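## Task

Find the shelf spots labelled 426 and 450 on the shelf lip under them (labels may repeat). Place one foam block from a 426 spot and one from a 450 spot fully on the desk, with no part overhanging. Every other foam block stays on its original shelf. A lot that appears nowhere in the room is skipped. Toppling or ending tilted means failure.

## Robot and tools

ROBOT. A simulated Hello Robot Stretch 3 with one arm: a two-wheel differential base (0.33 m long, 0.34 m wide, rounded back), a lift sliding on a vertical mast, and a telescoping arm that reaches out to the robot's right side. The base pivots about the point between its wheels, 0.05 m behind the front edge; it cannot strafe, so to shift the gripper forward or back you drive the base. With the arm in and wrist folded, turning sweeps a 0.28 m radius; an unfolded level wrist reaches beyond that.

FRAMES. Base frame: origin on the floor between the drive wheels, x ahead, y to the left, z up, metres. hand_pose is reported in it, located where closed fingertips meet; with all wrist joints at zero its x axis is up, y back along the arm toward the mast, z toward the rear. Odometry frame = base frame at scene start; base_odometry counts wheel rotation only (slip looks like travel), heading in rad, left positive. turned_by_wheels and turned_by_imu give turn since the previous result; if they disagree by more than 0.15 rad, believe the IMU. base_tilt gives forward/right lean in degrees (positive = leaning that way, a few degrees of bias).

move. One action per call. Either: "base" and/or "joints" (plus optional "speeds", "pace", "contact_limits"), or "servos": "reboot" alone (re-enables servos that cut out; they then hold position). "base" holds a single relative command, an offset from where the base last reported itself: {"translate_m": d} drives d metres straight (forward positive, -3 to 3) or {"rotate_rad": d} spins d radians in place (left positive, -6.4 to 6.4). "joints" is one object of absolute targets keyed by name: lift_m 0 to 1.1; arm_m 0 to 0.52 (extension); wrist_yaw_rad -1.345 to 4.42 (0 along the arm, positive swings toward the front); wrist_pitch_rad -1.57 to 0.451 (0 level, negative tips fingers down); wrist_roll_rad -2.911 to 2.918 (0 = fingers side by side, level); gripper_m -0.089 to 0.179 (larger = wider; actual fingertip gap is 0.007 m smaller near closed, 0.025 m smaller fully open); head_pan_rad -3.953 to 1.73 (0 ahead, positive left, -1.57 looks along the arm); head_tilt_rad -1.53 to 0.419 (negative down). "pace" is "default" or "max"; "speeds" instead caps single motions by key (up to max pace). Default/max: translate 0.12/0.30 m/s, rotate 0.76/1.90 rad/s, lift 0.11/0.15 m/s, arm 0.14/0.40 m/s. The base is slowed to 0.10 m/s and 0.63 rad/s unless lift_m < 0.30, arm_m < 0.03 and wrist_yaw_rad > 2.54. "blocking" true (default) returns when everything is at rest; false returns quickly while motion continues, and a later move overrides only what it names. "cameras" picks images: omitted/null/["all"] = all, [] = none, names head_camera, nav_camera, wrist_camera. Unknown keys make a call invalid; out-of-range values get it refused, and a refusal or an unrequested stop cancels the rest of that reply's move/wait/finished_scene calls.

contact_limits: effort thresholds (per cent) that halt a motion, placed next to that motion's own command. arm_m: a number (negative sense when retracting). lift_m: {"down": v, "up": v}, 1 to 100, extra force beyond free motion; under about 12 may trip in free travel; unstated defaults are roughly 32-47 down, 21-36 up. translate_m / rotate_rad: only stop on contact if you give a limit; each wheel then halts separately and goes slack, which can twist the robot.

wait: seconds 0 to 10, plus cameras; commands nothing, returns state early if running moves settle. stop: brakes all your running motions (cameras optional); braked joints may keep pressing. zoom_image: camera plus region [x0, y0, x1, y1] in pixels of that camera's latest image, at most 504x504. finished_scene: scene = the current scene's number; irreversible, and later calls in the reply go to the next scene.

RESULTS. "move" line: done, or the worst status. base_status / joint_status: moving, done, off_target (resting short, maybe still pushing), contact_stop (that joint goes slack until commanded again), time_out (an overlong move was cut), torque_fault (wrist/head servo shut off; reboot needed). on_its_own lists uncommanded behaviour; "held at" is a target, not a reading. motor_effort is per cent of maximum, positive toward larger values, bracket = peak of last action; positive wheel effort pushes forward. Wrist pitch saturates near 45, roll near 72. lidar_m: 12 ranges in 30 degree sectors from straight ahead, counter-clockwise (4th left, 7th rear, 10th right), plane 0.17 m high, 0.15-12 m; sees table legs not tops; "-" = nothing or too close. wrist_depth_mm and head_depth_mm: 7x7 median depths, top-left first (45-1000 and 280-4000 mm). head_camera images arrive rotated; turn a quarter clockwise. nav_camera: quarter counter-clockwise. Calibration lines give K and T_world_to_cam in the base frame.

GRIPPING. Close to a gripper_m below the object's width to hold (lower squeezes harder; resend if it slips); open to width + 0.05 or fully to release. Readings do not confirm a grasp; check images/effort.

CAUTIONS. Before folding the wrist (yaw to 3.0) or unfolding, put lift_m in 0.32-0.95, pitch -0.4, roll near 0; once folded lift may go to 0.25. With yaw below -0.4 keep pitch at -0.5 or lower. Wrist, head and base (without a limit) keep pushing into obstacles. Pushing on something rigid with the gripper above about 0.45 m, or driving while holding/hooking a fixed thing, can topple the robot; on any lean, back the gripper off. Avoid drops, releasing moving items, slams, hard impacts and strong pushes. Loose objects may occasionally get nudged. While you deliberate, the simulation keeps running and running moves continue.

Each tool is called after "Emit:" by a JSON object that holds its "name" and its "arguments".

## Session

Emit:
{"name": "move", "arguments": {"joints": {"head_pan_rad": -1.57, "head_tilt_rad": -0.3}, "pace": "max", "cameras": ["nav_camera"]}}

Emit:
{"name": "move", "arguments": {"joints": {"head_pan_rad": 0.2, "head_tilt_rad": -0.3}, "pace": "max", "cameras": ["nav_camera"]}}

Emit:
{"name": "move", "arguments": {"joints": {"head_pan_rad": -3.14, "head_tilt_rad": -0.3}, "pace": "max", "cameras": ["nav_camera"]}}

Scene clock: 2.07 s.
move: done
base_odometry: x=+0.000 y=+0.000 heading=+0.000
turned_by_wheels: +0.000
turned_by_imu: +0.000
base_tilt: forward=-0.3 right=-1.2
lidar_m: 0.85 0.78 0.78 0.97 1.18 1.17 1.58 1.49 1.13 1.38 3.13 1.32
head_depth_mm: 1554 1593 1633 1684 1369 937 1270 / 1702 1761 1805 1863 1363 1022 1582 / 1894 1964 2018 2060 1351 1810 1579 / 2124 2215 2307 2287 1338 1962 1560 / 2452 2559 2666 2607 1644 2037 1561 / 2833 3013 3179 3164 2764 2029 1547 / 2875 2984 3148 3259 2874 2021 1544
base_status: not commanded
joint_positions: lift_m=+0.306 arm_m=+0.001 wrist_yaw_rad=+2.853 wrist_pitch_rad=-0.337 wrist_roll_rad=+0.000 gripper_m=+0.037 head_pan_rad=-1.578 head_tilt_rad=-0.301
joint_status: all done
measured_speeds: translate_m=+0.000 rotate_rad=+0.000 lift_m=+0.000 arm_m=+0.000 wrist_yaw_rad=+0.000 wrist_pitch_rad=+0.000 wrist_roll_rad=+0.000 head_pan_rad=+0.024 head_tilt_rad=+0.000
motor_effort: left_wheel=-0.1(0.5) right_wheel=+0.2(1.2) lift_m=+26.5(27.3) arm_m=-11.3(11.3) wrist_yaw_rad=+0.3(2.2) wrist_pitch_rad=+2.1(2.2) wrist_roll_rad=+0.0(0.3) gripper_m=+0.2(1.0) head_pan_rad=+3.5(5.8) head_tilt_rad=-2.2(6.4)
hand_pose: x=+0.0453 y=+0.0786 z=+0.3376 quat_wxyz=(+0.218, +0.707, +0.017, +0.673) (m; base frame)
wrist_depth_mm: 137 - - 955 795 679 601 / 137 - - - 839 721 631 / 146 - - - 904 758 664 / 155 208 900 900 900 813 706 / 170 182 753 689 712 703 698 / 588 194 127 577 130 586 584 / 513 205 319 505 491 499 500
pictures: nav_camera (sideways)
camera_calibration:
nav_camera: T_world_to_cam=[[0.0150351, -0.271534, 0.962311, -1.20957], [-0.999882, -0.00697901, 0.0136529, 0.0384991], [0.00300876, -0.962404, -0.271607, 0.306712], [0, 0, 0, 1]] pos_world=[0.0557577, -0.0329887, 1.24676]

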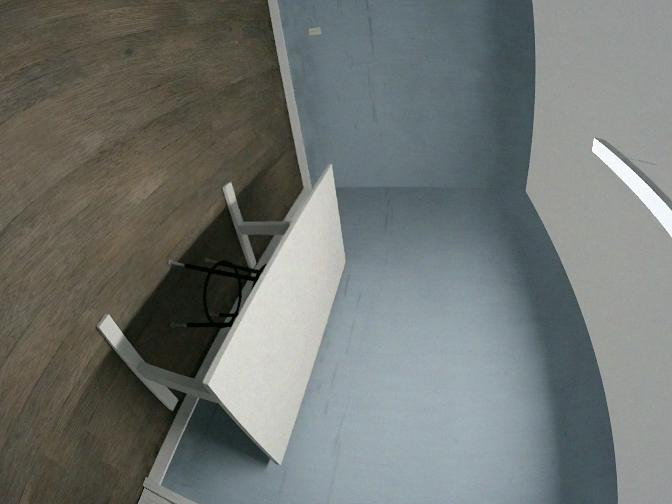

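Scene clock: 4.20 s.
move: done
base_odometry: x=+0.000 y=+0.000 heading=+0.000
turned_by_wheels: +0.000
turned_by_imu: +0.000
base_tilt: forward=-0.2 right=-1.1
lidar_m: 0.85 0.77 0.78 0.97 1.18 1.17 1.58 1.49 1.14 1.38 3.13 1.32
head_depth_mm: 876 932 988 1061 1141 1233 1338 / 824 871 923 985 1054 1129 1223 / 777 817 864 918 975 1045 1121 / 735 772 811 860 913 966 1034 / 697 731 768 807 854 905 959 / 668 698 730 766 803 849 900 / 633 660 692 722 761 798 845
base_status: not commanded
joint_positions: lift_m=+0.306 arm_m=+0.001 wrist_yaw_rad=+2.853 wrist_pitch_rad=-0.337 wrist_roll_rad=+0.000 gripper_m=+0.037 head_pan_rad=+0.208 head_tilt_rad=-0.301
joint_status: all done
measured_speeds: translate_m=+0.000 rotate_rad=+0.000 lift_m=+0.000 arm_m=+0.000 wrist_yaw_rad=+0.000 wrist_pitch_rad=+0.000 wrist_roll_rad=+0.000 head_pan_rad=-0.024 head_tilt_rad=+0.000
motor_effort: left_wheel=-0.4(0.8) right_wheel=+0.6(1.2) lift_m=+26.4(27.1) arm_m=-12.9(13.0) wrist_yaw_rad=-1.6(1.9) wrist_pitch_rad=+2.1(2.2) wrist_roll_rad=+0.0(0.3) gripper_m=+0.1(0.9) head_pan_rad=-3.1(5.5) head_tilt_rad=+0.2(4.4)
hand_pose: x=+0.0453 y=+0.0786 z=+0.3376 quat_wxyz=(+0.218, +0.707, +0.017, +0.673) (m; base frame)
wrist_depth_mm: 138 - - 941 808 678 604 / 137 - - - 852 729 630 / 146 - - - 903 770 664 / 155 208 903 918 897 796 700 / 171 182 746 686 708 709 693 / 582 195 127 576 130 589 583 / 511 203 317 508 490 500 505
pictures: nav_camera (sideways)
camera_calibration:
nav_camera: T_world_to_cam=[[0.262016, 0.0728289, 0.962311, -1.21107], [0.220918, -0.975197, 0.0136529, 0.0310522], [0.939437, 0.209015, -0.271607, 0.301], [0, 0, 0, 1]] pos_world=[0.0276905, 0.0555697, 1.24676]

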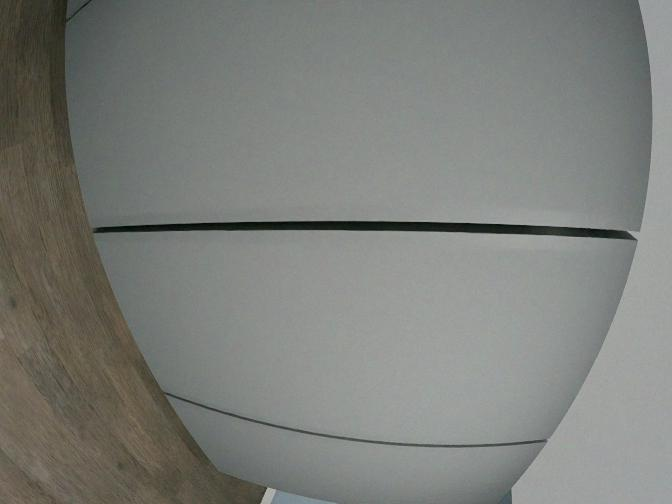

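Scene clock: 6.93 s.
move: done
base_odometry: x=+0.000 y=+0.000 heading=+0.000
turned_by_wheels: +0.000
turned_by_imu: +0.000
base_tilt: forward=-0.1 right=-1.2
lidar_m: 0.85 0.78 0.78 0.97 1.18 1.17 1.58 1.49 1.14 1.38 3.12 1.32
head_depth_mm: 1549 1641 1736 1736 1767 1806 1501 / 1438 1521 1660 1739 1801 1908 1543 / 1863 1928 1598 1668 1722 1829 1568 / 1735 1832 1916 2056 2185 2055 1566 / 1595 1681 1754 1855 1972 1966 1557 / 1459 1530 1596 1679 1764 1841 1552 / 1363 1422 1475 1540 1621 1697 1550
base_status: not commanded
joint_positions: lift_m=+0.306 arm_m=+0.001 wrist_yaw_rad=+2.853 wrist_pitch_rad=-0.337 wrist_roll_rad=+0.000 gripper_m=+0.037 head_pan_rad=-3.148 head_tilt_rad=-0.301
joint_status: all done
measured_speeds: translate_m=+0.000 rotate_rad=+0.000 lift_m=+0.000 arm_m=+0.000 wrist_yaw_rad=+0.000 wrist_pitch_rad=+0.000 wrist_roll_rad=+0.000 head_pan_rad=+0.024 head_tilt_rad=+0.000
motor_effort: left_wheel=+0.2(0.6) right_wheel=+0.6(1.5) lift_m=+26.5(27.4) arm_m=-12.6(13.0) wrist_yaw_rad=-1.2(2.2) wrist_pitch_rad=+2.0(2.1) wrist_roll_rad=+0.1(0.3) gripper_m=+0.3(1.2) head_pan_rad=+3.4(5.1) head_tilt_rad=+2.8(5.7)
hand_pose: x=+0.0453 y=+0.0786 z=+0.3376 quat_wxyz=(+0.218, +0.707, +0.017, +0.673) (m; base frame)
wrist_depth_mm: 138 - - 941 790 691 601 / 137 - - - 848 733 632 / 146 - - - 898 755 664 / 155 208 922 892 893 799 710 / 170 182 741 693 706 707 693 / 585 194 127 571 129 590 595 / 518 204 317 504 490 503 507
pictures: nav_camera (sideways)
camera_calibration:
nav_camera: T_world_to_cam=[[-0.271523, -0.0152374, 0.962311, -1.20782], [-0.00772405, 0.999877, 0.0136529, 0.0324469], [-0.962401, -0.00372588, -0.271607, 0.312602], [0, 0, 0, 1]] pos_world=[-0.0268516, -0.0496823, 1.24676]

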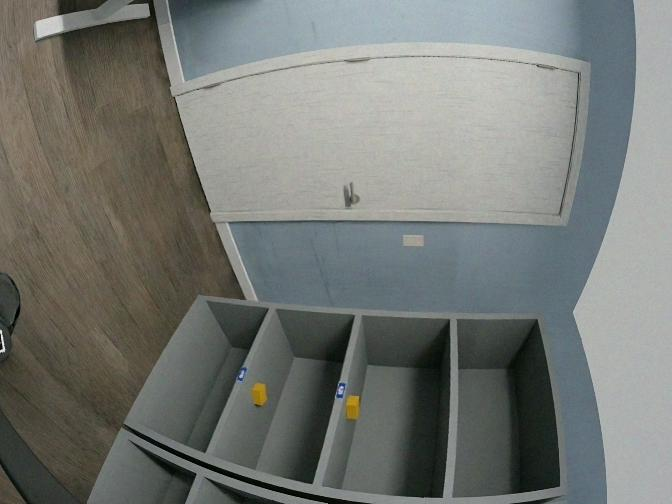

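Emit:
{"name": "move", "arguments": {"joints": {"head_pan_rad": -3.6, "head_tilt_rad": -0.3}, "pace": "max", "cameras": ["head_camera", "nav_camera"]}}

Scene clock: 11.03 s.
move: done
base_odometry: x=+0.000 y=+0.000 heading=+0.000
turned_by_wheels: +0.000
turned_by_imu: +0.000
base_tilt: forward=-0.4 right=-1.3
lidar_m: 0.85 0.78 0.78 0.97 1.18 1.17 1.58 1.49 1.13 1.39 3.13 1.32
head_depth_mm: 996 1074 1295 1242 1586 1358 1510 / 1427 1373 1269 1176 1225 1294 1380 / 1482 1530 1623 1641 1724 1712 1478 / 1549 1606 1698 1729 1759 1846 1516 / 1625 1681 1803 1858 1732 1918 1554 / 1524 1617 1702 1692 1736 1838 1561 / 1353 1426 1500 1591 1659 1791 1553
base_status: not commanded
joint_positions: lift_m=+0.306 arm_m=+0.001 wrist_yaw_rad=+2.853 wrist_pitch_rad=-0.337 wrist_roll_rad=+0.000 gripper_m=+0.037 head_pan_rad=-3.607 head_tilt_rad=-0.300
joint_status: all done
measured_speeds: all 0
motor_effort: left_wheel=-0.1(0.5) right_wheel=+0.3(1.3) lift_m=+26.3(26.9) arm_m=-12.2(12.8) wrist_yaw_rad=+0.2(1.5) wrist_pitch_rad=+2.1(2.1) wrist_roll_rad=+0.2(0.3) gripper_m=+0.3(0.9) head_pan_rad=-2.1(3.9) head_tilt_rad=+5.1(6.8)
hand_pose: x=+0.0453 y=+0.0786 z=+0.3376 quat_wxyz=(+0.218, +0.707, +0.017, +0.673) (m; base frame)
wrist_depth_mm: 138 - - 954 789 683 601 / 137 - - - 861 728 636 / 146 - - - 905 764 664 / 155 208 909 905 904 800 689 / 171 182 747 690 719 712 700 / 587 195 127 574 130 591 585 / 511 204 317 505 487 501 500
pictures: head_camera (sideways), nav_camera (sideways)
camera_calibration:
head_camera: T_world_to_cam=[[0.239739, -0.0686811, -0.968405, 1.27443], [-0.48435, -0.87295, -0.057995, 0.0780884], [-0.841386, 0.482951, -0.242546, 0.276383], [0, 0, 0, 1]] pos_world=[-0.0351641, 0.0222172, 1.30573]
nav_camera: T_world_to_cam=[[-0.249283, 0.106203, 0.96259, -1.20832], [0.436117, 0.899786, 0.0136676, 0.0297202], [-0.864674, 0.423209, -0.270618, 0.310718], [0, 0, 0, 1]] pos_world=[-0.0455045, -0.0299135, 1.2468]

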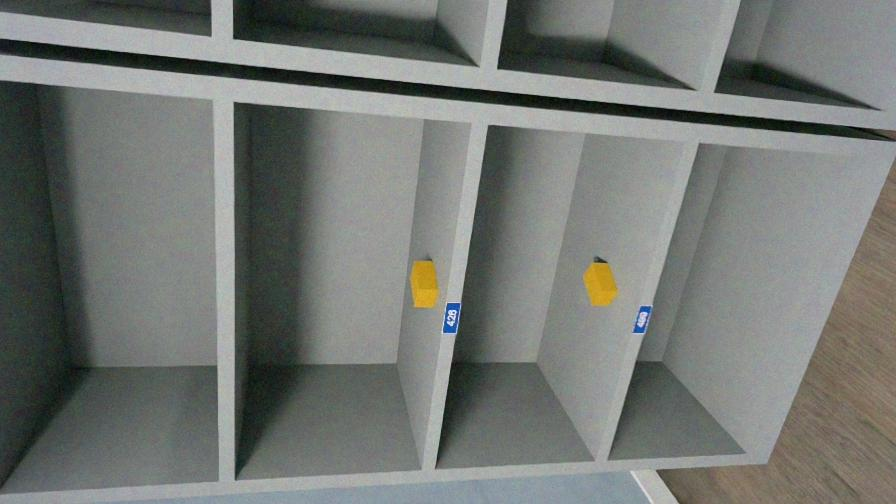

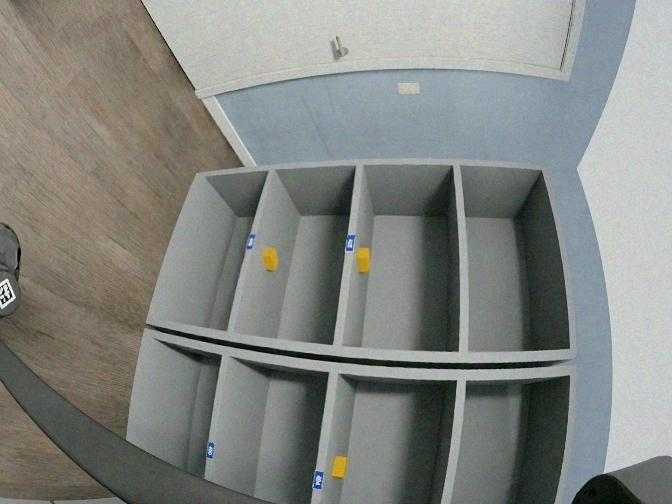

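Emit:
{"name": "zoom_image", "arguments": {"camera": "head_camera", "region": [425, 290, 480, 345]}}

Emit:
{"name": "zoom_image", "arguments": {"camera": "head_camera", "region": [615, 292, 670, 347]}}

Emit:
{"name": "move", "arguments": {"joints": {"head_pan_rad": 1.7, "head_tilt_rad": -0.3}, "pace": "max", "cameras": ["head_camera", "nav_camera"]}}

Scaled by 9.164 from the camera's 896x504 image, which has a finer 1280x720 frame.

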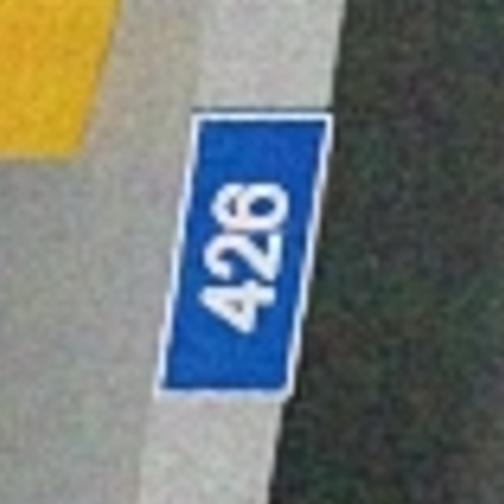

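Scaled by 9.164 from the camera's 896x504 image, which has a finer 1280x720 frame.

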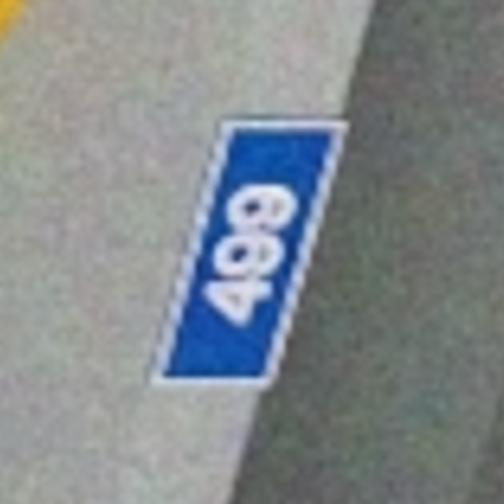

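Scene clock: 22.90 s.
move: done
base_odometry: x=+0.000 y=+0.000 heading=+0.000
turned_by_wheels: +0.000
turned_by_imu: +0.000
base_tilt: forward=-0.3 right=-1.2
lidar_m: 0.85 0.78 0.78 0.96 1.18 1.17 1.59 1.49 1.14 1.38 3.13 1.32
head_depth_mm: 936 953 973 995 1028 1043 1072 / 1074 1095 1125 1155 1183 1213 1250 / 1200 1249 1299 1354 1413 1461 1474 / 1384 1407 1475 1486 1548 1640 1546 / 1511 1561 1662 1670 1751 1765 1505 / 1463 1509 1605 1645 - - - / - - - - - - -
base_status: not commanded
joint_positions: lift_m=+0.306 arm_m=+0.001 wrist_yaw_rad=+2.853 wrist_pitch_rad=-0.337 wrist_roll_rad=+0.000 gripper_m=+0.037 head_pan_rad=+1.790 head_tilt_rad=-0.299
joint_status: all done
measured_speeds: all 0
motor_effort: left_wheel=+0.1(0.6) right_wheel=+0.7(1.0) lift_m=+26.3(27.0) arm_m=-12.2(12.6) wrist_yaw_rad=+0.2(1.4) wrist_pitch_rad=+2.1(2.1) wrist_roll_rad=+0.2(0.3) gripper_m=+0.4(1.1) head_pan_rad=+12.4(28.0) head_tilt_rad=+4.1(8.0)
hand_pose: x=+0.0453 y=+0.0786 z=+0.3376 quat_wxyz=(+0.218, +0.707, +0.017, +0.673) (m; base frame)
wrist_depth_mm: 138 - - 931 796 686 599 / 137 - - - 844 732 628 / 146 - - - 915 763 669 / 155 208 911 900 900 803 694 / 171 181 747 692 712 709 692 / 584 194 127 571 130 594 588 / 513 205 317 506 489 503 504
pictures: head_camera (sideways), nav_camera (sideways)
camera_calibration:
head_camera: T_world_to_cam=[[0.0982915, -0.228401, -0.968593, 1.27554], [-0.982501, -0.177006, -0.0579637, 0.0810864], [-0.158208, 0.957341, -0.241802, 0.271247], [0, 0, 0, 1]] pos_world=[-0.00279347, 0.0460104, 1.30576]
nav_camera: T_world_to_cam=[[-0.0752678, 0.259531, 0.962797, -1.20965], [0.972769, 0.231372, 0.0136786, 0.0264323], [-0.219215, 0.937609, -0.269879, 0.305819], [0, 0, 0, 1]] pos_world=[-0.0497202, 0.021088, 1.24682]

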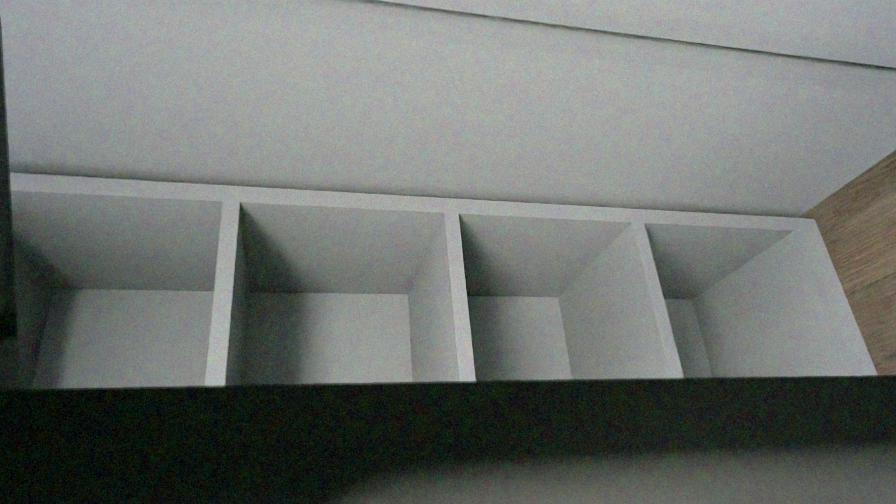

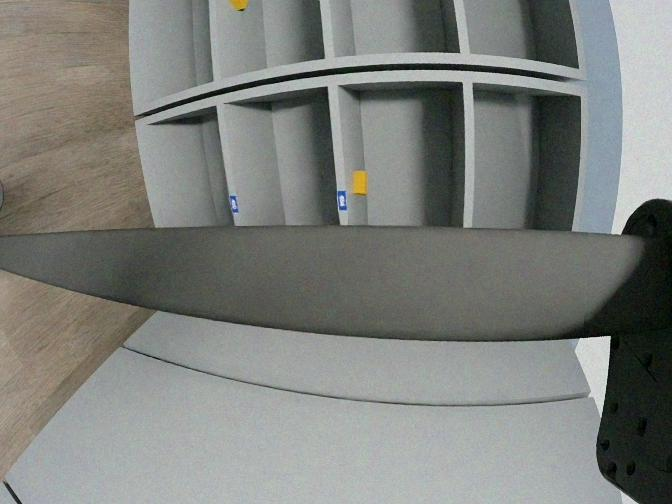

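Emit:
{"name": "move", "arguments": {"joints": {"head_pan_rad": -3.95, "head_tilt_rad": -0.3}, "pace": "max", "cameras": ["head_camera"]}}

Scene clock: 72.13 s.
move: done
base_odometry: x=+0.000 y=+0.000 heading=+0.000
turned_by_wheels: +0.000
turned_by_imu: +0.000
base_tilt: forward=-0.4 right=-1.1
lidar_m: 0.85 0.78 0.78 0.96 1.18 1.17 1.58 1.49 1.14 1.38 3.12 1.31
head_depth_mm: - - - - - 1618 1497 / - - - - - - - / - - - - - - - / 1419 1468 1555 1598 - - - / 1354 1152 1519 1308 1547 1395 1423 / 1032 1068 1121 1273 1374 1395 1449 / 1406 1453 1549 1591 1669 1688 1463
base_status: not commanded
joint_positions: lift_m=+0.306 arm_m=+0.001 wrist_yaw_rad=+2.853 wrist_pitch_rad=-0.337 wrist_roll_rad=+0.000 gripper_m=+0.037 head_pan_rad=-4.047 head_tilt_rad=-0.299
joint_status: all done
measured_speeds: all 0
motor_effort: left_wheel=+0.1(0.5) right_wheel=+0.7(1.4) lift_m=+26.8(27.0) arm_m=-12.0(12.5) wrist_yaw_rad=-1.1(2.0) wrist_pitch_rad=+2.1(2.1) wrist_roll_rad=+0.1(0.4) gripper_m=+0.7(0.9) head_pan_rad=-12.9(28.8) head_tilt_rad=+1.7(6.5)
hand_pose: x=+0.0453 y=+0.0786 z=+0.3376 quat_wxyz=(+0.218, +0.707, +0.017, +0.673) (m; base frame)
wrist_depth_mm: 138 - - 930 791 681 602 / 137 - - - 859 716 626 / 146 - - - 902 756 666 / 155 208 908 891 887 801 698 / 171 182 748 692 702 704 691 / 590 195 127 573 130 593 584 / 518 205 317 505 493 502 501
pictures: head_camera (sideways)
camera_calibration:
head_camera: T_world_to_cam=[[0.187249, -0.163604, -0.968593, 1.27499], [-0.809865, -0.583746, -0.0579636, 0.0800333], [-0.555929, 0.795283, -0.241802, 0.273673], [0, 0, 0, 1]] pos_world=[-0.0217819, 0.037665, 1.30576]

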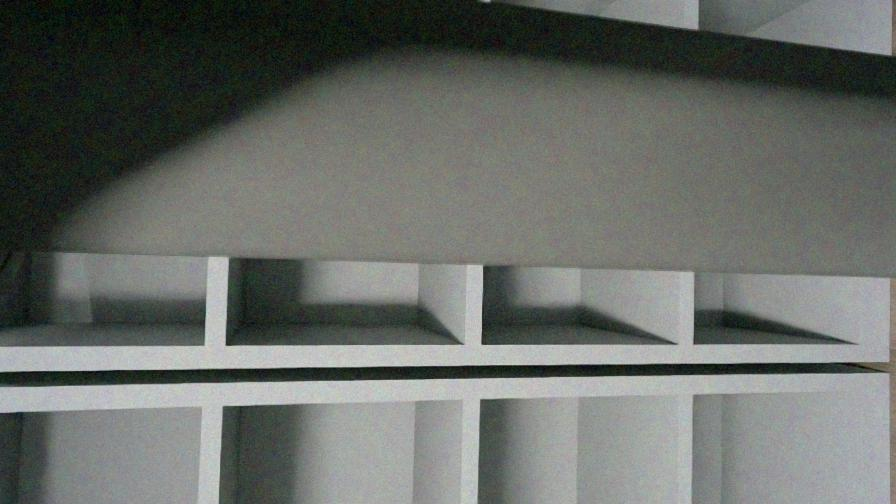

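Emit:
{"name": "move", "arguments": {"base": {"rotate_rad": -0.155}, "joints": {"lift_m": 0.28, "head_pan_rad": -1.57, "head_tilt_rad": -0.3}, "pace": "max", "cameras": []}}

Emit:
{"name": "move", "arguments": {"base": {"translate_m": -0.85}, "pace": "max", "cameras": []}}

Emit:
{"name": "move", "arguments": {"base": {"rotate_rad": -2.35}, "pace": "max", "cameras": ["head_camera", "nav_camera"]}}

Scene clock: 106.70 s.
move: done
base_odometry: x=+0.000 y=+0.000 heading=-0.155
turned_by_wheels: -0.155
turned_by_imu: -0.152
base_tilt: forward=-0.3 right=-1.3
lidar_m: 0.92 0.78 0.78 0.88 1.37 1.17 1.59 1.51 1.13 1.34 2.02 1.69
head_depth_mm: 1429 1476 1523 1575 1383 1649 1551 / 1544 1591 1653 1713 1365 978 1337 / 1676 1738 1803 1856 1349 1021 1585 / 1841 1916 2000 2017 1339 1582 1571 / 2030 2113 2237 2218 1330 1964 1570 / 2276 2396 2529 2522 1511 2048 1549 / 2588 2737 2909 2940 2595 2023 1549
base_status: done
joint_positions: lift_m=+0.280 arm_m=+0.001 wrist_yaw_rad=+2.853 wrist_pitch_rad=-0.339 wrist_roll_rad=+0.000 gripper_m=+0.037 head_pan_rad=-1.561 head_tilt_rad=-0.299
joint_status: all done
measured_speeds: translate_m=+0.000 rotate_rad=+0.000 lift_m=+0.000 arm_m=+0.000 wrist_yaw_rad=+0.000 wrist_pitch_rad=+0.000 wrist_roll_rad=+0.000 head_pan_rad=-0.024 head_tilt_rad=+0.000
motor_effort: left_wheel=+4.2(13.0) right_wheel=-8.2(14.0) lift_m=+29.0(29.9) arm_m=-11.8(12.8) wrist_yaw_rad=-1.2(1.8) wrist_pitch_rad=+2.3(2.5) wrist_roll_rad=+0.1(0.3) gripper_m=+0.4(1.0) head_pan_rad=-3.3(5.5) head_tilt_rad=-1.0(4.8)
hand_pose: x=+0.0452 y=+0.0785 z=+0.3109 quat_wxyz=(+0.218, +0.707, +0.018, +0.673) (m; base frame)
wrist_depth_mm: 138 - - 851 762 674 619 / 137 - - 947 814 717 645 / 146 - - 992 869 760 680 / 155 206 838 833 832 782 739 / 172 182 704 644 661 663 657 / 549 195 127 523 129 554 547 / 484 206 289 452 457 477 473
pictures: none
No camera images: "cameras" was empty.

Scene clock: 110.87 s.
move: done
base_odometry: x=-0.840 y=+0.131 heading=-0.155
turned_by_wheels: +0.000
turned_by_imu: +0.000
base_tilt: forward=-0.3 right=-1.2
lidar_m: 1.61 1.35 1.35 0.64 0.65 0.99 0.73 0.93 0.93 1.05 1.18 2.94
head_depth_mm: 856 880 908 942 972 1012 1049 / 914 949 984 1021 1063 1102 1153 / 1022 1061 1100 1146 1174 1210 1270 / 1119 1161 1213 1267 1327 1395 1434 / 1234 1288 1355 1419 1471 1583 1556 / 1375 1448 1525 1612 1506 1789 1514 / 1559 1641 1762 1835 1303 1938 1459
base_status: done
joint_positions: lift_m=+0.280 arm_m=+0.001 wrist_yaw_rad=+2.853 wrist_pitch_rad=-0.339 wrist_roll_rad=+0.000 gripper_m=+0.037 head_pan_rad=-1.570 head_tilt_rad=-0.299
joint_status: not commanded
measured_speeds: all 0
motor_effort: left_wheel=-3.1(14.2) right_wheel=-6.5(14.8) lift_m=+26.9(29.5) arm_m=-11.5(13.0) wrist_yaw_rad=-0.5(1.8) wrist_pitch_rad=+2.3(2.4) wrist_roll_rad=+0.1(0.3) gripper_m=+0.3(1.1) head_pan_rad=-2.7(3.8) head_tilt_rad=-1.4(2.6)
hand_pose: x=+0.0452 y=+0.0785 z=+0.3109 quat_wxyz=(+0.218, +0.707, +0.018, +0.673) (m; base frame)
wrist_depth_mm: 137 607 - - - - - / 137 630 - - - - - / 146 662 - - - - - / 155 206 811 838 841 823 819 / 172 182 698 639 669 658 662 / 533 195 127 521 130 556 550 / 485 206 289 450 464 476 470
pictures: none
No camera images: "cameras" was empty.

Scene clock: 113.40 s.
move: done
base_odometry: x=-0.840 y=+0.131 heading=-2.504
turned_by_wheels: -2.350
turned_by_imu: -2.306
base_tilt: forward=-0.3 right=-1.1
lidar_m: 0.93 0.96 1.18 2.39 1.93 1.41 1.35 1.40 0.64 0.99 0.73 0.95
head_depth_mm: 854 630 930 927 744 804 881 / 850 644 941 994 737 1084 936 / 842 659 937 986 729 1078 930 / 840 676 936 980 722 1070 927 / 839 694 933 975 648 1064 921 / 836 715 933 971 709 1060 919 / 835 739 926 970 703 1058 917
base_status: done
joint_positions: lift_m=+0.280 arm_m=+0.001 wrist_yaw_rad=+2.853 wrist_pitch_rad=-0.339 wrist_roll_rad=+0.000 gripper_m=+0.037 head_pan_rad=-1.570 head_tilt_rad=-0.300
joint_status: not commanded
measured_speeds: all 0
motor_effort: left_wheel=+6.2(14.7) right_wheel=-9.4(15.4) lift_m=+25.7(29.9) arm_m=-12.5(13.0) wrist_yaw_rad=-1.1(1.6) wrist_pitch_rad=+2.4(2.4) wrist_roll_rad=+0.4(0.4) gripper_m=+0.5(1.0) head_pan_rad=-2.8(3.4) head_tilt_rad=-3.1(3.4)
hand_pose: x=+0.0452 y=+0.0785 z=+0.3109 quat_wxyz=(+0.218, +0.707, +0.018, +0.673) (m; base frame)
wrist_depth_mm: 137 - - - - - 940 / 137 - - - - - 949 / 146 - - - - - 949 / 155 206 847 852 841 834 825 / 172 182 700 649 663 659 663 / 547 195 127 526 129 551 545 / 484 206 288 450 463 475 472
pictures: head_camera (sideways), nav_camera (sideways)
camera_calibration:
head_camera: T_world_to_cam=[[-0.0464407, 0.244402, -0.968561, 1.27638], [0.997509, -0.0401853, -0.0579689, 0.0690151], [-0.0530897, -0.968841, -0.241927, 0.270769], [0, 0, 0, 1]] pos_world=[0.00480775, -0.0468447, 1.30576]
nav_camera: T_world_to_cam=[[0.017216, -0.2698, 0.962762, -1.21017], [-0.999794, -0.0149923, 0.0136768, 0.0384674], [0.010744, -0.9628, -0.270003, 0.304578], [0, 0, 0, 1]] pos_world=[0.0560213, -0.0326803, 1.24682]

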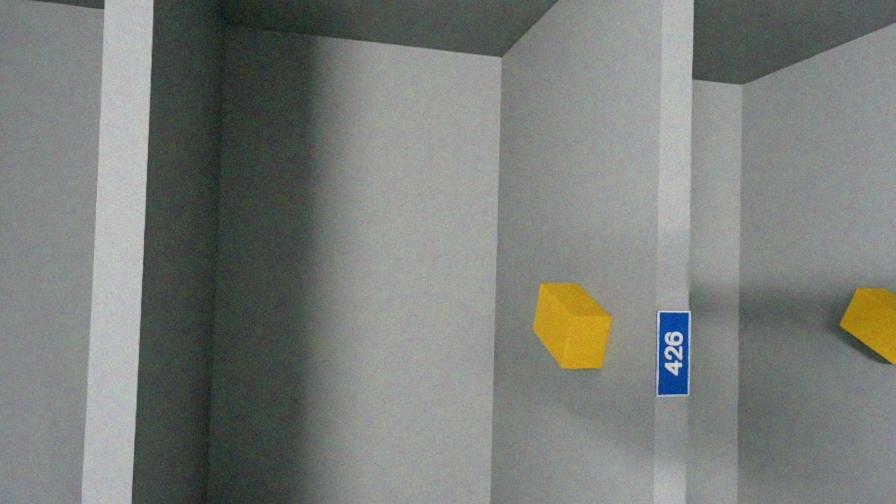

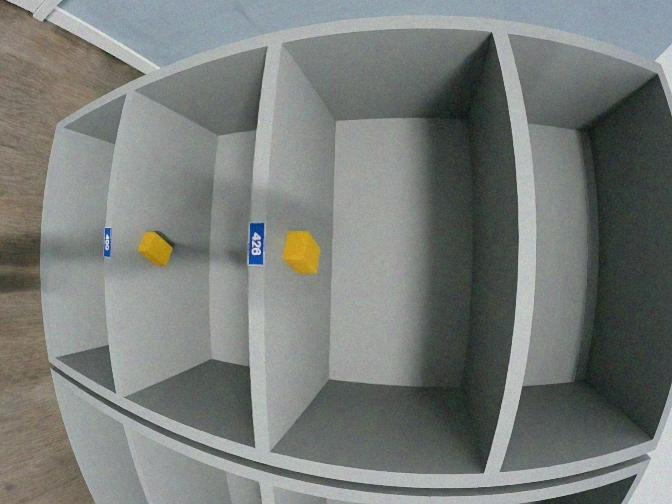

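Emit:
{"name": "move", "arguments": {"base": {"translate_m": 0.141}, "joints": {"lift_m": 0.75, "head_pan_rad": -2.35, "head_tilt_rad": -0.35}, "pace": "max", "cameras": ["head_camera", "nav_camera"]}}

Emit:
{"name": "move", "arguments": {"joints": {"wrist_yaw_rad": -0.26, "wrist_pitch_rad": -0.4, "gripper_m": 0.179}, "pace": "max", "cameras": []}}

Scene clock: 169.03 s.
move: done
base_odometry: x=-0.953 y=+0.047 heading=-2.504
turned_by_wheels: +0.000
turned_by_imu: +0.000
base_tilt: forward=-0.3 right=-1.1
lidar_m: 0.79 0.81 1.14 3.27 2.13 1.55 1.49 0.77 0.73 0.99 0.64 0.80
head_depth_mm: 1348 1364 1452 1484 1550 1674 1511 / 1445 1367 1574 1398 1626 1687 1459 / 1347 1049 1562 1110 1609 1237 1413 / 641 686 734 782 837 917 1286 / 621 666 710 753 781 861 906 / 681 747 811 851 719 994 871 / 550 859 944 955 668 1109 868
base_status: done
joint_positions: lift_m=+0.750 arm_m=+0.001 wrist_yaw_rad=+2.853 wrist_pitch_rad=-0.339 wrist_roll_rad=+0.000 gripper_m=+0.037 head_pan_rad=-2.350 head_tilt_rad=-0.352
joint_status: all done
measured_speeds: all 0
motor_effort: left_wheel=+1.6(13.0) right_wheel=+4.8(11.4) lift_m=+26.8(32.2) arm_m=-9.3(11.6) wrist_yaw_rad=-0.8(2.1) wrist_pitch_rad=+2.4(2.5) wrist_roll_rad=-0.1(0.3) gripper_m=+0.5(1.0) head_pan_rad=+3.2(4.9) head_tilt_rad=+2.4(8.8)
hand_pose: x=+0.0452 y=+0.0784 z=+0.7808 quat_wxyz=(+0.219, +0.706, +0.018, +0.673) (m; base frame)
wrist_depth_mm: 138 - - - - - 751 / 137 - - - - - 792 / 146 - - - - - 810 / 155 206 - - - - 808 / 174 182 - - - - 828 / - 195 127 - 130 - 866 / - 204 986 - 981 - 887
pictures: head_camera (sideways), nav_camera (sideways)
camera_calibration:
head_camera: T_world_to_cam=[[0.174452, 0.242377, -0.954369, 1.25649], [0.682977, -0.727969, -0.0600357, 0.0736205], [-0.709302, -0.641338, -0.292534, 0.340637], [0, 0, 0, 1]] pos_world=[-0.0278637, -0.032487, 1.30322]
nav_camera: T_world_to_cam=[[-0.212851, -0.239633, 0.947243, -1.1885], [-0.72172, 0.692065, 0.0129037, 0.0377786], [-0.658646, -0.680898, -0.320255, 0.374064], [0, 0, 0, 1]] pos_world=[0.0206679, -0.0562498, 1.24511]

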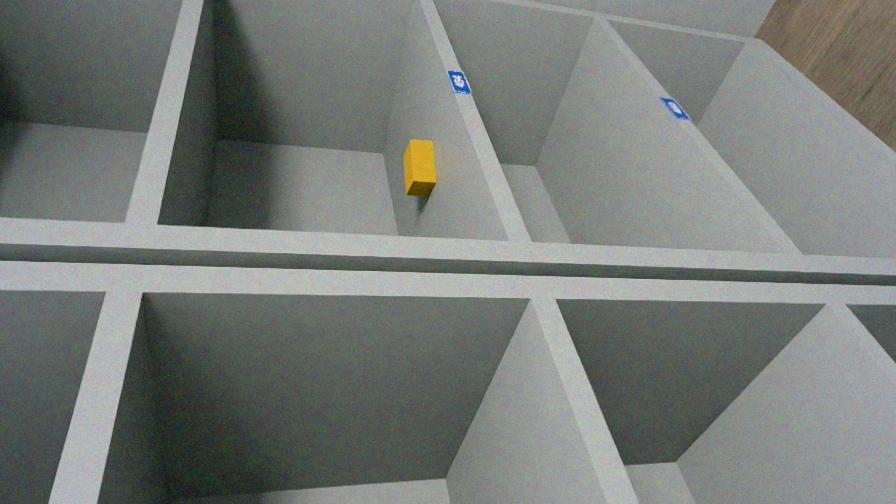

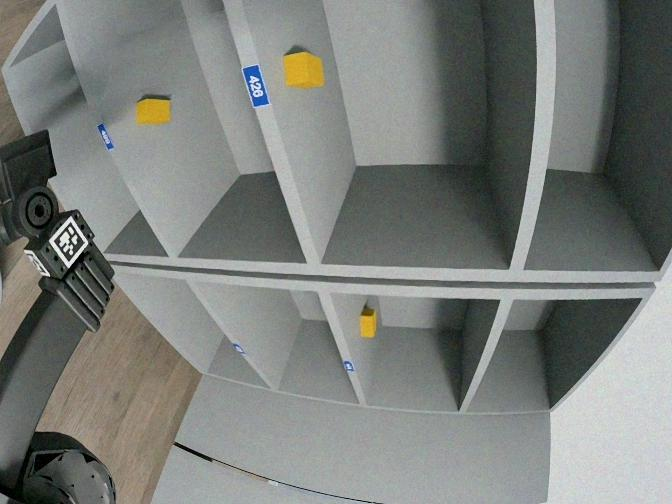

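Scene clock: 171.00 s.
move: done
base_odometry: x=-0.953 y=+0.047 heading=-2.504
turned_by_wheels: +0.000
turned_by_imu: +0.000
base_tilt: forward=-0.3 right=-1.2
lidar_m: 0.79 0.82 1.14 3.29 2.13 1.55 1.49 0.77 0.73 0.99 0.64 0.80
head_depth_mm: 1346 1361 1445 1473 1545 1665 1517 / 1450 1436 1572 1393 1625 1687 1469 / 1351 1042 1556 1111 1610 1188 1412 / 642 687 734 781 836 917 1014 / 620 666 710 751 780 861 898 / 679 746 810 851 723 1000 874 / 547 857 943 958 669 1108 870
base_status: not commanded
joint_positions: lift_m=+0.750 arm_m=+0.001 wrist_yaw_rad=-0.257 wrist_pitch_rad=-0.411 wrist_roll_rad=+0.000 gripper_m=+0.179 head_pan_rad=-2.350 head_tilt_rad=-0.351
joint_status: all done
measured_speeds: all 0
motor_effort: left_wheel=+1.6(1.9) right_wheel=+4.5(5.1) lift_m=+23.6(27.0) arm_m=-9.2(10.4) wrist_yaw_rad=-3.5(8.1) wrist_pitch_rad=+1.7(3.2) wrist_roll_rad=+0.1(0.3) gripper_m=+0.7(84.0) head_pan_rad=+3.5(3.9) head_tilt_rad=+5.1(5.5)
hand_pose: x=-0.0788 y=-0.3633 z=+0.7642 quat_wxyz=(+0.668, +0.055, -0.705, -0.232) (m; base frame)
wrist_depth_mm: 616 653 692 725 763 587 440 / 673 704 741 771 787 610 451 / 721 733 768 757 785 626 460 / 616 631 631 599 625 592 494 / 527 511 517 514 510 505 535 / 118 142 451 467 965 765 119 / 118 837 887 885 877 770 110
pictures: none
No camera images: "cameras" was empty.

Emit:
{"name": "move", "arguments": {"joints": {"lift_m": 0.98, "wrist_pitch_rad": -0.25}, "pace": "max", "cameras": ["head_camera", "wrist_camera"]}}

Emit:
{"name": "zoom_image", "arguments": {"camera": "head_camera", "region": [435, 60, 485, 110]}}

Emit:
{"name": "zoom_image", "arguments": {"camera": "head_camera", "region": [650, 85, 700, 135]}}

Scene clock: 180.30 s.
move: done
base_odometry: x=-0.953 y=+0.047 heading=-2.504
turned_by_wheels: +0.000
turned_by_imu: +0.000
base_tilt: forward=-0.3 right=-1.2
lidar_m: 0.79 0.81 1.14 3.29 2.13 1.55 1.49 0.77 0.73 0.99 0.64 0.80
head_depth_mm: 1342 1359 1451 1477 1552 1677 1629 / 1446 1435 1580 1410 1631 1687 - / 1354 1342 1555 1116 1613 1247 - / 642 686 732 782 835 - - / 620 665 709 754 779 - - / 680 747 810 851 723 - - / 544 858 945 959 669 1136 -
base_status: not commanded
joint_positions: lift_m=+0.980 arm_m=+0.001 wrist_yaw_rad=-0.257 wrist_pitch_rad=-0.271 wrist_roll_rad=+0.000 gripper_m=+0.179 head_pan_rad=-2.350 head_tilt_rad=-0.350
joint_status: all done
measured_speeds: all 0
motor_effort: left_wheel=+1.5(2.0) right_wheel=+4.7(5.4) lift_m=+26.0(33.4) arm_m=-7.0(8.0) wrist_yaw_rad=-2.7(4.4) wrist_pitch_rad=+3.5(6.0) wrist_roll_rad=-0.1(0.3) gripper_m=+0.8(1.1) head_pan_rad=+3.5(4.1) head_tilt_rad=+5.6(6.1)
hand_pose: x=-0.0826 y=-0.3780 z=+1.0269 quat_wxyz=(+0.683, +0.005, -0.707, -0.185) (m; base frame)
wrist_depth_mm: 614 644 669 718 740 584 435 / 644 673 697 731 751 580 447 / 453 451 414 420 435 435 419 / 316 315 327 339 356 558 446 / 298 146 - - 886 673 476 / 116 141 848 859 843 735 121 / 118 690 712 695 708 679 110
pictures: head_camera (sideways), wrist_camera
camera_calibration:
head_camera: T_world_to_cam=[[0.172818, 0.240844, -0.955054, 1.25739], [0.683088, -0.727872, -0.0599476, 0.0735053], [-0.709595, -0.642026, -0.290307, 0.337741], [0, 0, 0, 1]] pos_world=[-0.027852, -0.0324945, 1.30333]
wrist_camera: T_world_to_cam=[[-0.976381, 0.215159, -0.0196821, 0.0275037], [0.11508, 0.440791, -0.890202, 1.12283], [-0.18286, -0.871441, -0.45514, 0.288997], [0, 0, 0, 1]] pos_world=[-0.049515, -0.249008, 1.13162]

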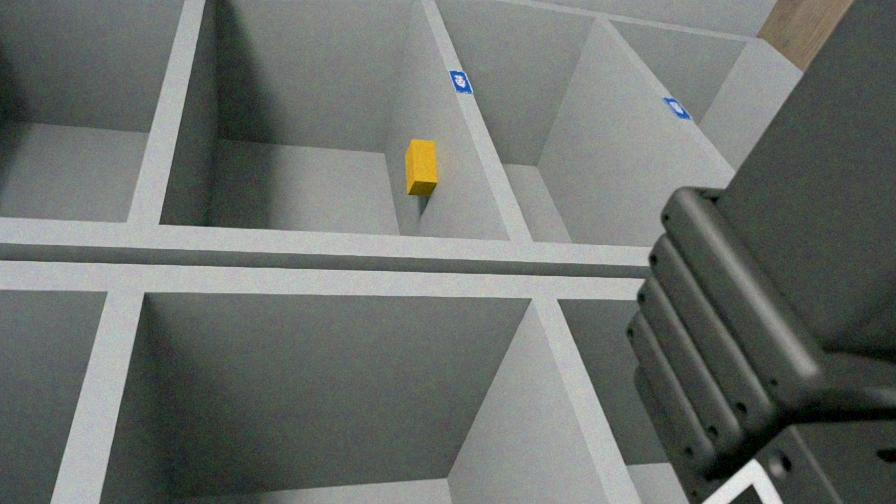

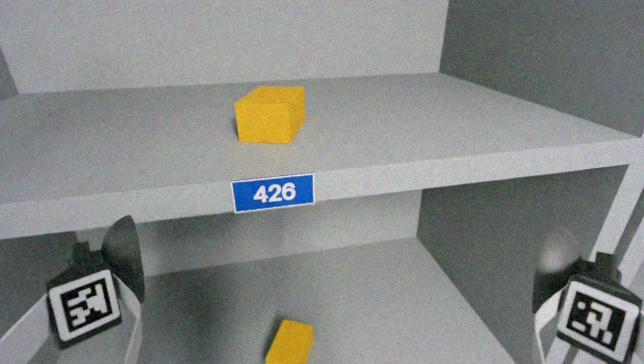

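Scaled by 10.080 from the camera's 896x504 image, which has a finer 1280x720 frame.

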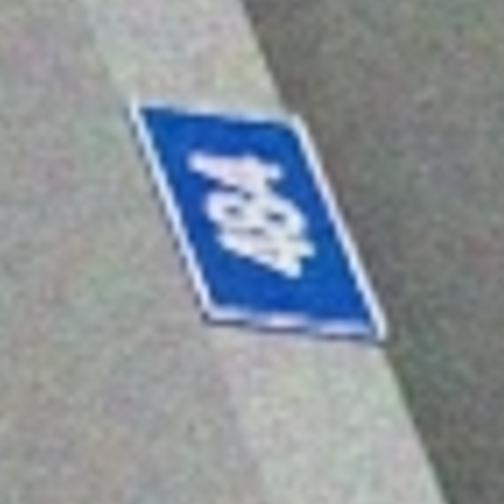

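Scaled by 10.080 from the camera's 896x504 image, which has a finer 1280x720 frame.

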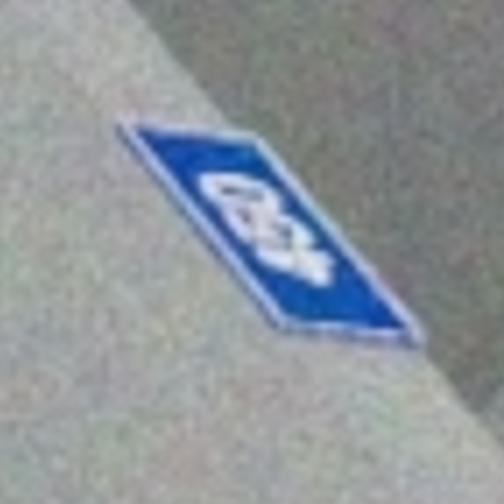

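Emit:
{"name": "move", "arguments": {"base": {"translate_m": 0.017}, "joints": {"wrist_yaw_rad": -0.30, "head_pan_rad": -1.57, "head_tilt_rad": -0.4}, "cameras": []}}

Emit:
{"name": "move", "arguments": {"joints": {"arm_m": 0.281}, "contact_limits": {"arm_m": 32}, "cameras": ["wrist_camera"]}}

Scene clock: 204.67 s.
move: done
base_odometry: x=-0.967 y=+0.037 heading=-2.504
turned_by_wheels: +0.000
turned_by_imu: +0.000
base_tilt: forward=-0.3 right=-1.2
lidar_m: 0.77 0.80 1.11 1.14 2.16 1.57 1.51 0.78 0.74 0.99 0.63 0.79
head_depth_mm: 432 881 941 979 645 - - / 438 879 941 964 639 - - / 446 880 942 955 633 - - / 454 881 941 941 627 963 842 / 463 882 944 926 621 1061 841 / 472 881 941 916 616 1058 836 / 482 872 924 852 645 982 834
base_status: done
joint_positions: lift_m=+0.980 arm_m=+0.001 wrist_yaw_rad=-0.297 wrist_pitch_rad=-0.271 wrist_roll_rad=+0.000 gripper_m=+0.179 head_pan_rad=-1.547 head_tilt_rad=-0.397
joint_status: all done
measured_speeds: all 0
motor_effort: left_wheel=+5.3(8.6) right_wheel=+5.9(10.5) lift_m=+24.3(24.5) arm_m=-5.7(6.4) wrist_yaw_rad=-2.8(4.8) wrist_pitch_rad=+3.4(3.6) wrist_roll_rad=-0.1(0.3) gripper_m=+0.4(1.0) head_pan_rad=-1.1(4.8) head_tilt_rad=-3.7(8.6)
hand_pose: x=-0.0919 y=-0.3754 z=+1.0269 quat_wxyz=(+0.679, -0.009, -0.707, -0.199) (m; base frame)
wrist_depth_mm: 604 634 676 716 761 579 436 / 628 667 698 741 727 576 443 / 453 449 410 438 437 436 430 / 315 318 326 344 371 564 468 / 293 148 - - 925 672 504 / 116 141 846 852 837 725 121 / 118 689 720 694 711 676 110
pictures: none
No camera images: "cameras" was empty.

Scene clock: 207.97 s.
move: done
base_odometry: x=-0.967 y=+0.037 heading=-2.504
turned_by_wheels: +0.000
turned_by_imu: +0.000
base_tilt: forward=-0.3 right=-1.3
lidar_m: 0.77 0.80 1.11 1.13 2.16 1.57 1.51 0.78 0.74 0.99 0.63 0.79
head_depth_mm: 440 886 948 973 - 1089 855 / 446 885 946 401 590 1083 851 / 453 881 943 380 370 1072 824 / 462 881 943 675 469 1066 836 / 472 877 941 915 616 1058 839 / 482 875 936 904 612 1053 833 / 493 876 928 894 641 1008 830
base_status: not commanded
joint_positions: lift_m=+0.980 arm_m=+0.281 wrist_yaw_rad=-0.297 wrist_pitch_rad=-0.271 wrist_roll_rad=+0.000 gripper_m=+0.179 head_pan_rad=-1.570 head_tilt_rad=-0.400
joint_status: all done
measured_speeds: all 0
motor_effort: left_wheel=+5.2(5.7) right_wheel=+5.9(6.7) lift_m=+26.7(27.0) arm_m=+13.0(14.8) wrist_yaw_rad=-2.9(4.7) wrist_pitch_rad=+3.5(3.5) wrist_roll_rad=+0.0(0.3) gripper_m=+0.6(1.1) head_pan_rad=-2.8(3.8) head_tilt_rad=-3.6(4.7)
contact_limits: arm_m 32 (drawing in: default 31, maximum 55; extending or still: default 39, maximum 69)
hand_pose: x=-0.0919 y=-0.6558 z=+1.0269 quat_wxyz=(+0.679, -0.009, -0.707, -0.199) (m; base frame)
wrist_depth_mm: 374 392 416 445 478 503 431 / 394 419 447 478 512 539 440 / 411 430 441 436 434 434 417 / 313 313 309 326 307 303 303 / 241 229 239 - 226 236 235 / 119 142 187 - 192 187 121 / 118 159 159 - 162 162 110
pictures: wrist_camera
camera_calibration:
wrist_camera: T_world_to_cam=[[-0.96697, 0.254131, -0.0196822, 0.10464], [0.132659, 0.435823, -0.890202, 1.24469], [-0.21765, -0.863409, -0.45514, 0.0472988], [0, 0, 0, 1]] pos_world=[-0.053641, -0.52822, 1.13161]

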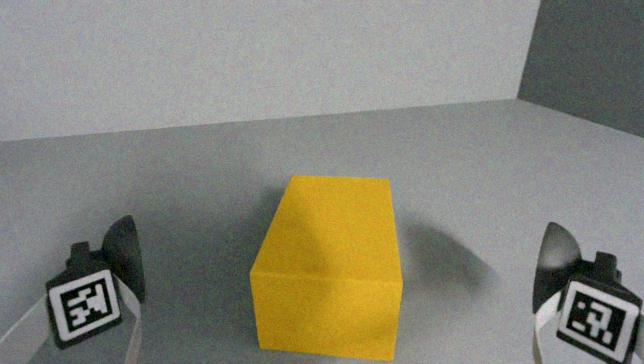

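Emit:
{"name": "move", "arguments": {"joints": {"gripper_m": 0.03}, "cameras": ["wrist_camera"]}}

Scene clock: 215.00 s.
move: done
base_odometry: x=-0.967 y=+0.037 heading=-2.504
turned_by_wheels: +0.000
turned_by_imu: +0.000
base_tilt: forward=-0.4 right=-1.2
lidar_m: 0.77 0.80 1.11 1.13 2.16 1.57 1.51 0.78 0.74 0.99 0.64 0.79
head_depth_mm: 440 886 950 974 - 1087 856 / 446 882 945 402 600 1081 850 / 454 884 945 380 370 1070 823 / 462 880 941 796 469 1065 839 / 472 879 941 916 617 1058 838 / 481 876 938 905 612 1051 836 / 493 877 928 896 640 1007 831
base_status: not commanded
joint_positions: lift_m=+0.980 arm_m=+0.281 wrist_yaw_rad=-0.297 wrist_pitch_rad=-0.271 wrist_roll_rad=+0.000 gripper_m=+0.031 head_pan_rad=-1.570 head_tilt_rad=-0.400
joint_status: all done
measured_speeds: all 0
motor_effort: left_wheel=+5.3(5.7) right_wheel=+5.2(6.4) lift_m=+29.5(30.0) arm_m=+11.2(12.4) wrist_yaw_rad=-3.0(4.4) wrist_pitch_rad=+3.5(3.5) wrist_roll_rad=+0.3(0.3) gripper_m=-11.5(83.9) head_pan_rad=-3.1(3.6) head_tilt_rad=-3.8(4.3)
contact_limits: arm_m 32 (drawing in: default 31, maximum 55; extending or still: default 39, maximum 69)
hand_pose: x=-0.0919 y=-0.6558 z=+1.0269 quat_wxyz=(+0.679, -0.009, -0.707, -0.199) (m; base frame)
wrist_depth_mm: 374 392 419 444 475 508 431 / 397 420 447 474 502 535 439 / 412 430 438 433 432 428 415 / 312 311 310 327 306 305 305 / 240 240 219 - 154 237 234 / 196 196 129 - 126 193 192 / 165 154 159 - 153 157 162
pictures: wrist_camera
camera_calibration:
wrist_camera: T_world_to_cam=[[-0.96697, 0.254131, -0.0196823, 0.10464], [0.132659, 0.435823, -0.890202, 1.24469], [-0.21765, -0.863409, -0.455141, 0.0472992], [0, 0, 0, 1]] pos_world=[-0.053641, -0.52822, 1.13162]

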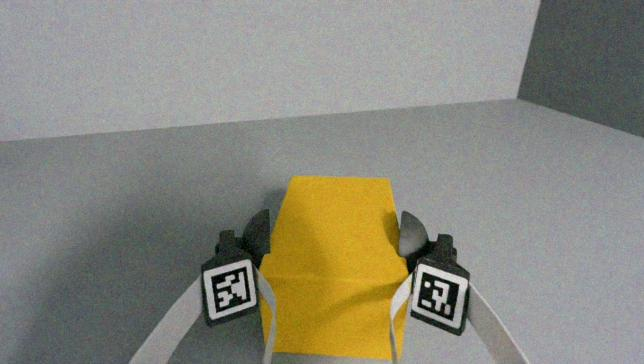

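Emit:
{"name": "move", "arguments": {"joints": {"gripper_m": 0.02}, "cameras": []}}

Emit:
{"name": "move", "arguments": {"joints": {"lift_m": 1.02}, "speeds": {"lift_m": 0.06}, "cameras": ["wrist_camera"]}}

Emit:
{"name": "move", "arguments": {"joints": {"arm_m": 0.0}, "cameras": ["wrist_camera"]}}

Scene clock: 223.73 s.
move: done
base_odometry: x=-0.967 y=+0.037 heading=-2.504
turned_by_wheels: +0.000
turned_by_imu: +0.000
base_tilt: forward=-0.2 right=-1.1
lidar_m: 0.77 0.80 1.11 1.13 2.16 1.57 1.51 0.78 0.74 0.99 0.64 0.79
head_depth_mm: 440 888 949 976 - 1086 857 / 447 883 946 401 600 1081 852 / 454 882 945 381 370 1075 824 / 462 879 942 795 469 1062 836 / 472 878 940 917 618 1061 837 / 482 878 940 906 611 1055 834 / 493 876 925 895 640 1007 833
base_status: not commanded
joint_positions: lift_m=+0.980 arm_m=+0.281 wrist_yaw_rad=-0.297 wrist_pitch_rad=-0.271 wrist_roll_rad=+0.000 gripper_m=+0.021 head_pan_rad=-1.570 head_tilt_rad=-0.400
joint_status: all done
measured_speeds: all 0
motor_effort: left_wheel=+4.9(5.6) right_wheel=+5.8(6.0) lift_m=+28.3(29.0) arm_m=+10.1(10.4) wrist_yaw_rad=-2.7(3.7) wrist_pitch_rad=+3.4(3.5) wrist_roll_rad=+0.0(0.4) gripper_m=-14.7(54.4) head_pan_rad=-3.2(3.7) head_tilt_rad=-3.3(3.7)
contact_limits: arm_m 32 (drawing in: default 31, maximum 55; extending or still: default 39, maximum 69)
hand_pose: x=-0.0919 y=-0.6558 z=+1.0269 quat_wxyz=(+0.679, -0.009, -0.707, -0.199) (m; base frame)
wrist_depth_mm: 374 396 419 444 475 511 437 / 397 416 445 475 509 537 447 / 409 432 439 438 434 430 416 / 313 311 309 328 308 304 301 / 241 239 219 - 154 236 235 / 196 195 129 - 127 192 192 / 165 155 154 - 153 158 163
pictures: none
No camera images: "cameras" was empty.

Scene clock: 225.00 s.
move: done
base_odometry: x=-0.967 y=+0.037 heading=-2.504
turned_by_wheels: +0.000
turned_by_imu: +0.000
base_tilt: forward=-0.2 right=-1.1
lidar_m: 0.77 0.80 1.11 1.13 2.15 1.57 1.51 0.78 0.74 0.99 0.64 0.79
head_depth_mm: 440 888 940 - 639 1090 857 / 446 886 919 388 631 1080 852 / 454 883 916 354 594 1075 825 / 462 880 934 390 587 1066 838 / 471 879 940 919 617 1059 839 / 482 876 939 908 612 1052 833 / 492 876 925 893 640 1010 830
base_status: not commanded
joint_positions: lift_m=+1.020 arm_m=+0.281 wrist_yaw_rad=-0.297 wrist_pitch_rad=-0.271 wrist_roll_rad=+0.000 gripper_m=+0.021 head_pan_rad=-1.570 head_tilt_rad=-0.400
joint_status: all done
measured_speeds: all 0
motor_effort: left_wheel=+5.2(5.6) right_wheel=+5.5(6.5) lift_m=+27.3(33.3) arm_m=+9.3(10.5) wrist_yaw_rad=-2.7(4.2) wrist_pitch_rad=+3.4(3.5) wrist_roll_rad=+0.1(0.3) gripper_m=-14.4(15.0) head_pan_rad=-2.7(3.9) head_tilt_rad=-3.0(3.8)
contact_limits: arm_m 32 (drawing in: default 31, maximum 55; extending or still: default 39, maximum 69)
hand_pose: x=-0.0919 y=-0.6558 z=+1.0669 quat_wxyz=(+0.679, -0.009, -0.707, -0.199) (m; base frame)
wrist_depth_mm: 375 395 418 444 477 502 433 / 393 417 444 476 505 538 438 / 419 446 471 498 520 544 449 / 402 402 396 421 395 396 390 / 311 308 160 - 155 304 304 / 251 251 129 - 126 248 247 / 212 107 199 - 197 203 210
pictures: wrist_camera
camera_calibration:
wrist_camera: T_world_to_cam=[[-0.96697, 0.25413, -0.0196822, 0.105428], [0.132659, 0.435823, -0.890202, 1.28031], [-0.21765, -0.863409, -0.455141, 0.0655074], [0, 0, 0, 1]] pos_world=[-0.053641, -0.52822, 1.17162]

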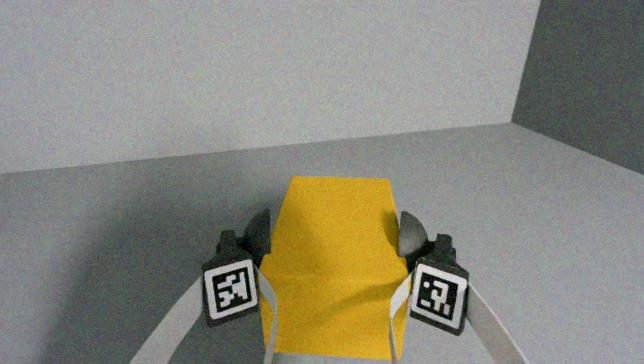

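Scene clock: 228.30 s.
move: done
base_odometry: x=-0.967 y=+0.037 heading=-2.504
turned_by_wheels: +0.000
turned_by_imu: +0.000
base_tilt: forward=-0.2 right=-1.2
lidar_m: 0.77 0.80 1.11 1.13 2.16 1.57 1.51 0.78 0.74 0.99 0.63 0.79
head_depth_mm: 439 887 948 976 - - - / 446 885 948 957 712 - - / 453 884 946 943 668 - - / 461 880 941 931 624 1105 840 / 471 880 941 921 618 1055 838 / 481 877 936 904 611 1054 833 / 493 877 928 893 641 1012 833
base_status: not commanded
joint_positions: lift_m=+1.020 arm_m=+0.001 wrist_yaw_rad=-0.297 wrist_pitch_rad=-0.271 wrist_roll_rad=+0.000 gripper_m=+0.021 head_pan_rad=-1.570 head_tilt_rad=-0.400
joint_status: all done
measured_speeds: all 0
motor_effort: left_wheel=+5.3(5.8) right_wheel=+5.6(6.5) lift_m=+26.1(27.3) arm_m=-12.0(15.1) wrist_yaw_rad=-2.5(4.5) wrist_pitch_rad=+3.4(3.6) wrist_roll_rad=+0.0(0.3) gripper_m=-14.6(15.3) head_pan_rad=-2.7(3.7) head_tilt_rad=-2.7(4.1)
hand_pose: x=-0.0919 y=-0.3754 z=+1.0669 quat_wxyz=(+0.679, -0.009, -0.707, -0.199) (m; base frame)
wrist_depth_mm: 603 636 675 716 742 579 434 / 638 673 724 756 772 589 445 / 579 577 570 570 565 548 449 / 406 408 401 425 400 420 452 / 312 325 160 - 155 641 514 / 645 - 129 - 126 618 564 / 664 107 723 - 723 603 720
pictures: wrist_camera
camera_calibration:
wrist_camera: T_world_to_cam=[[-0.96697, 0.254131, -0.0196823, 0.0341637], [0.132659, 0.435823, -0.890202, 1.15808], [-0.21765, -0.863409, -0.455141, 0.307624], [0, 0, 0, 1]] pos_world=[-0.053641, -0.247797, 1.17161]

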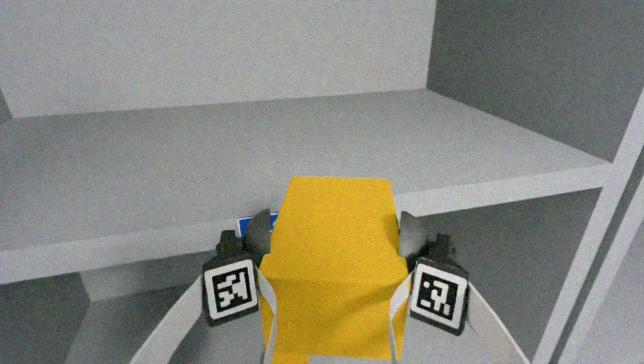

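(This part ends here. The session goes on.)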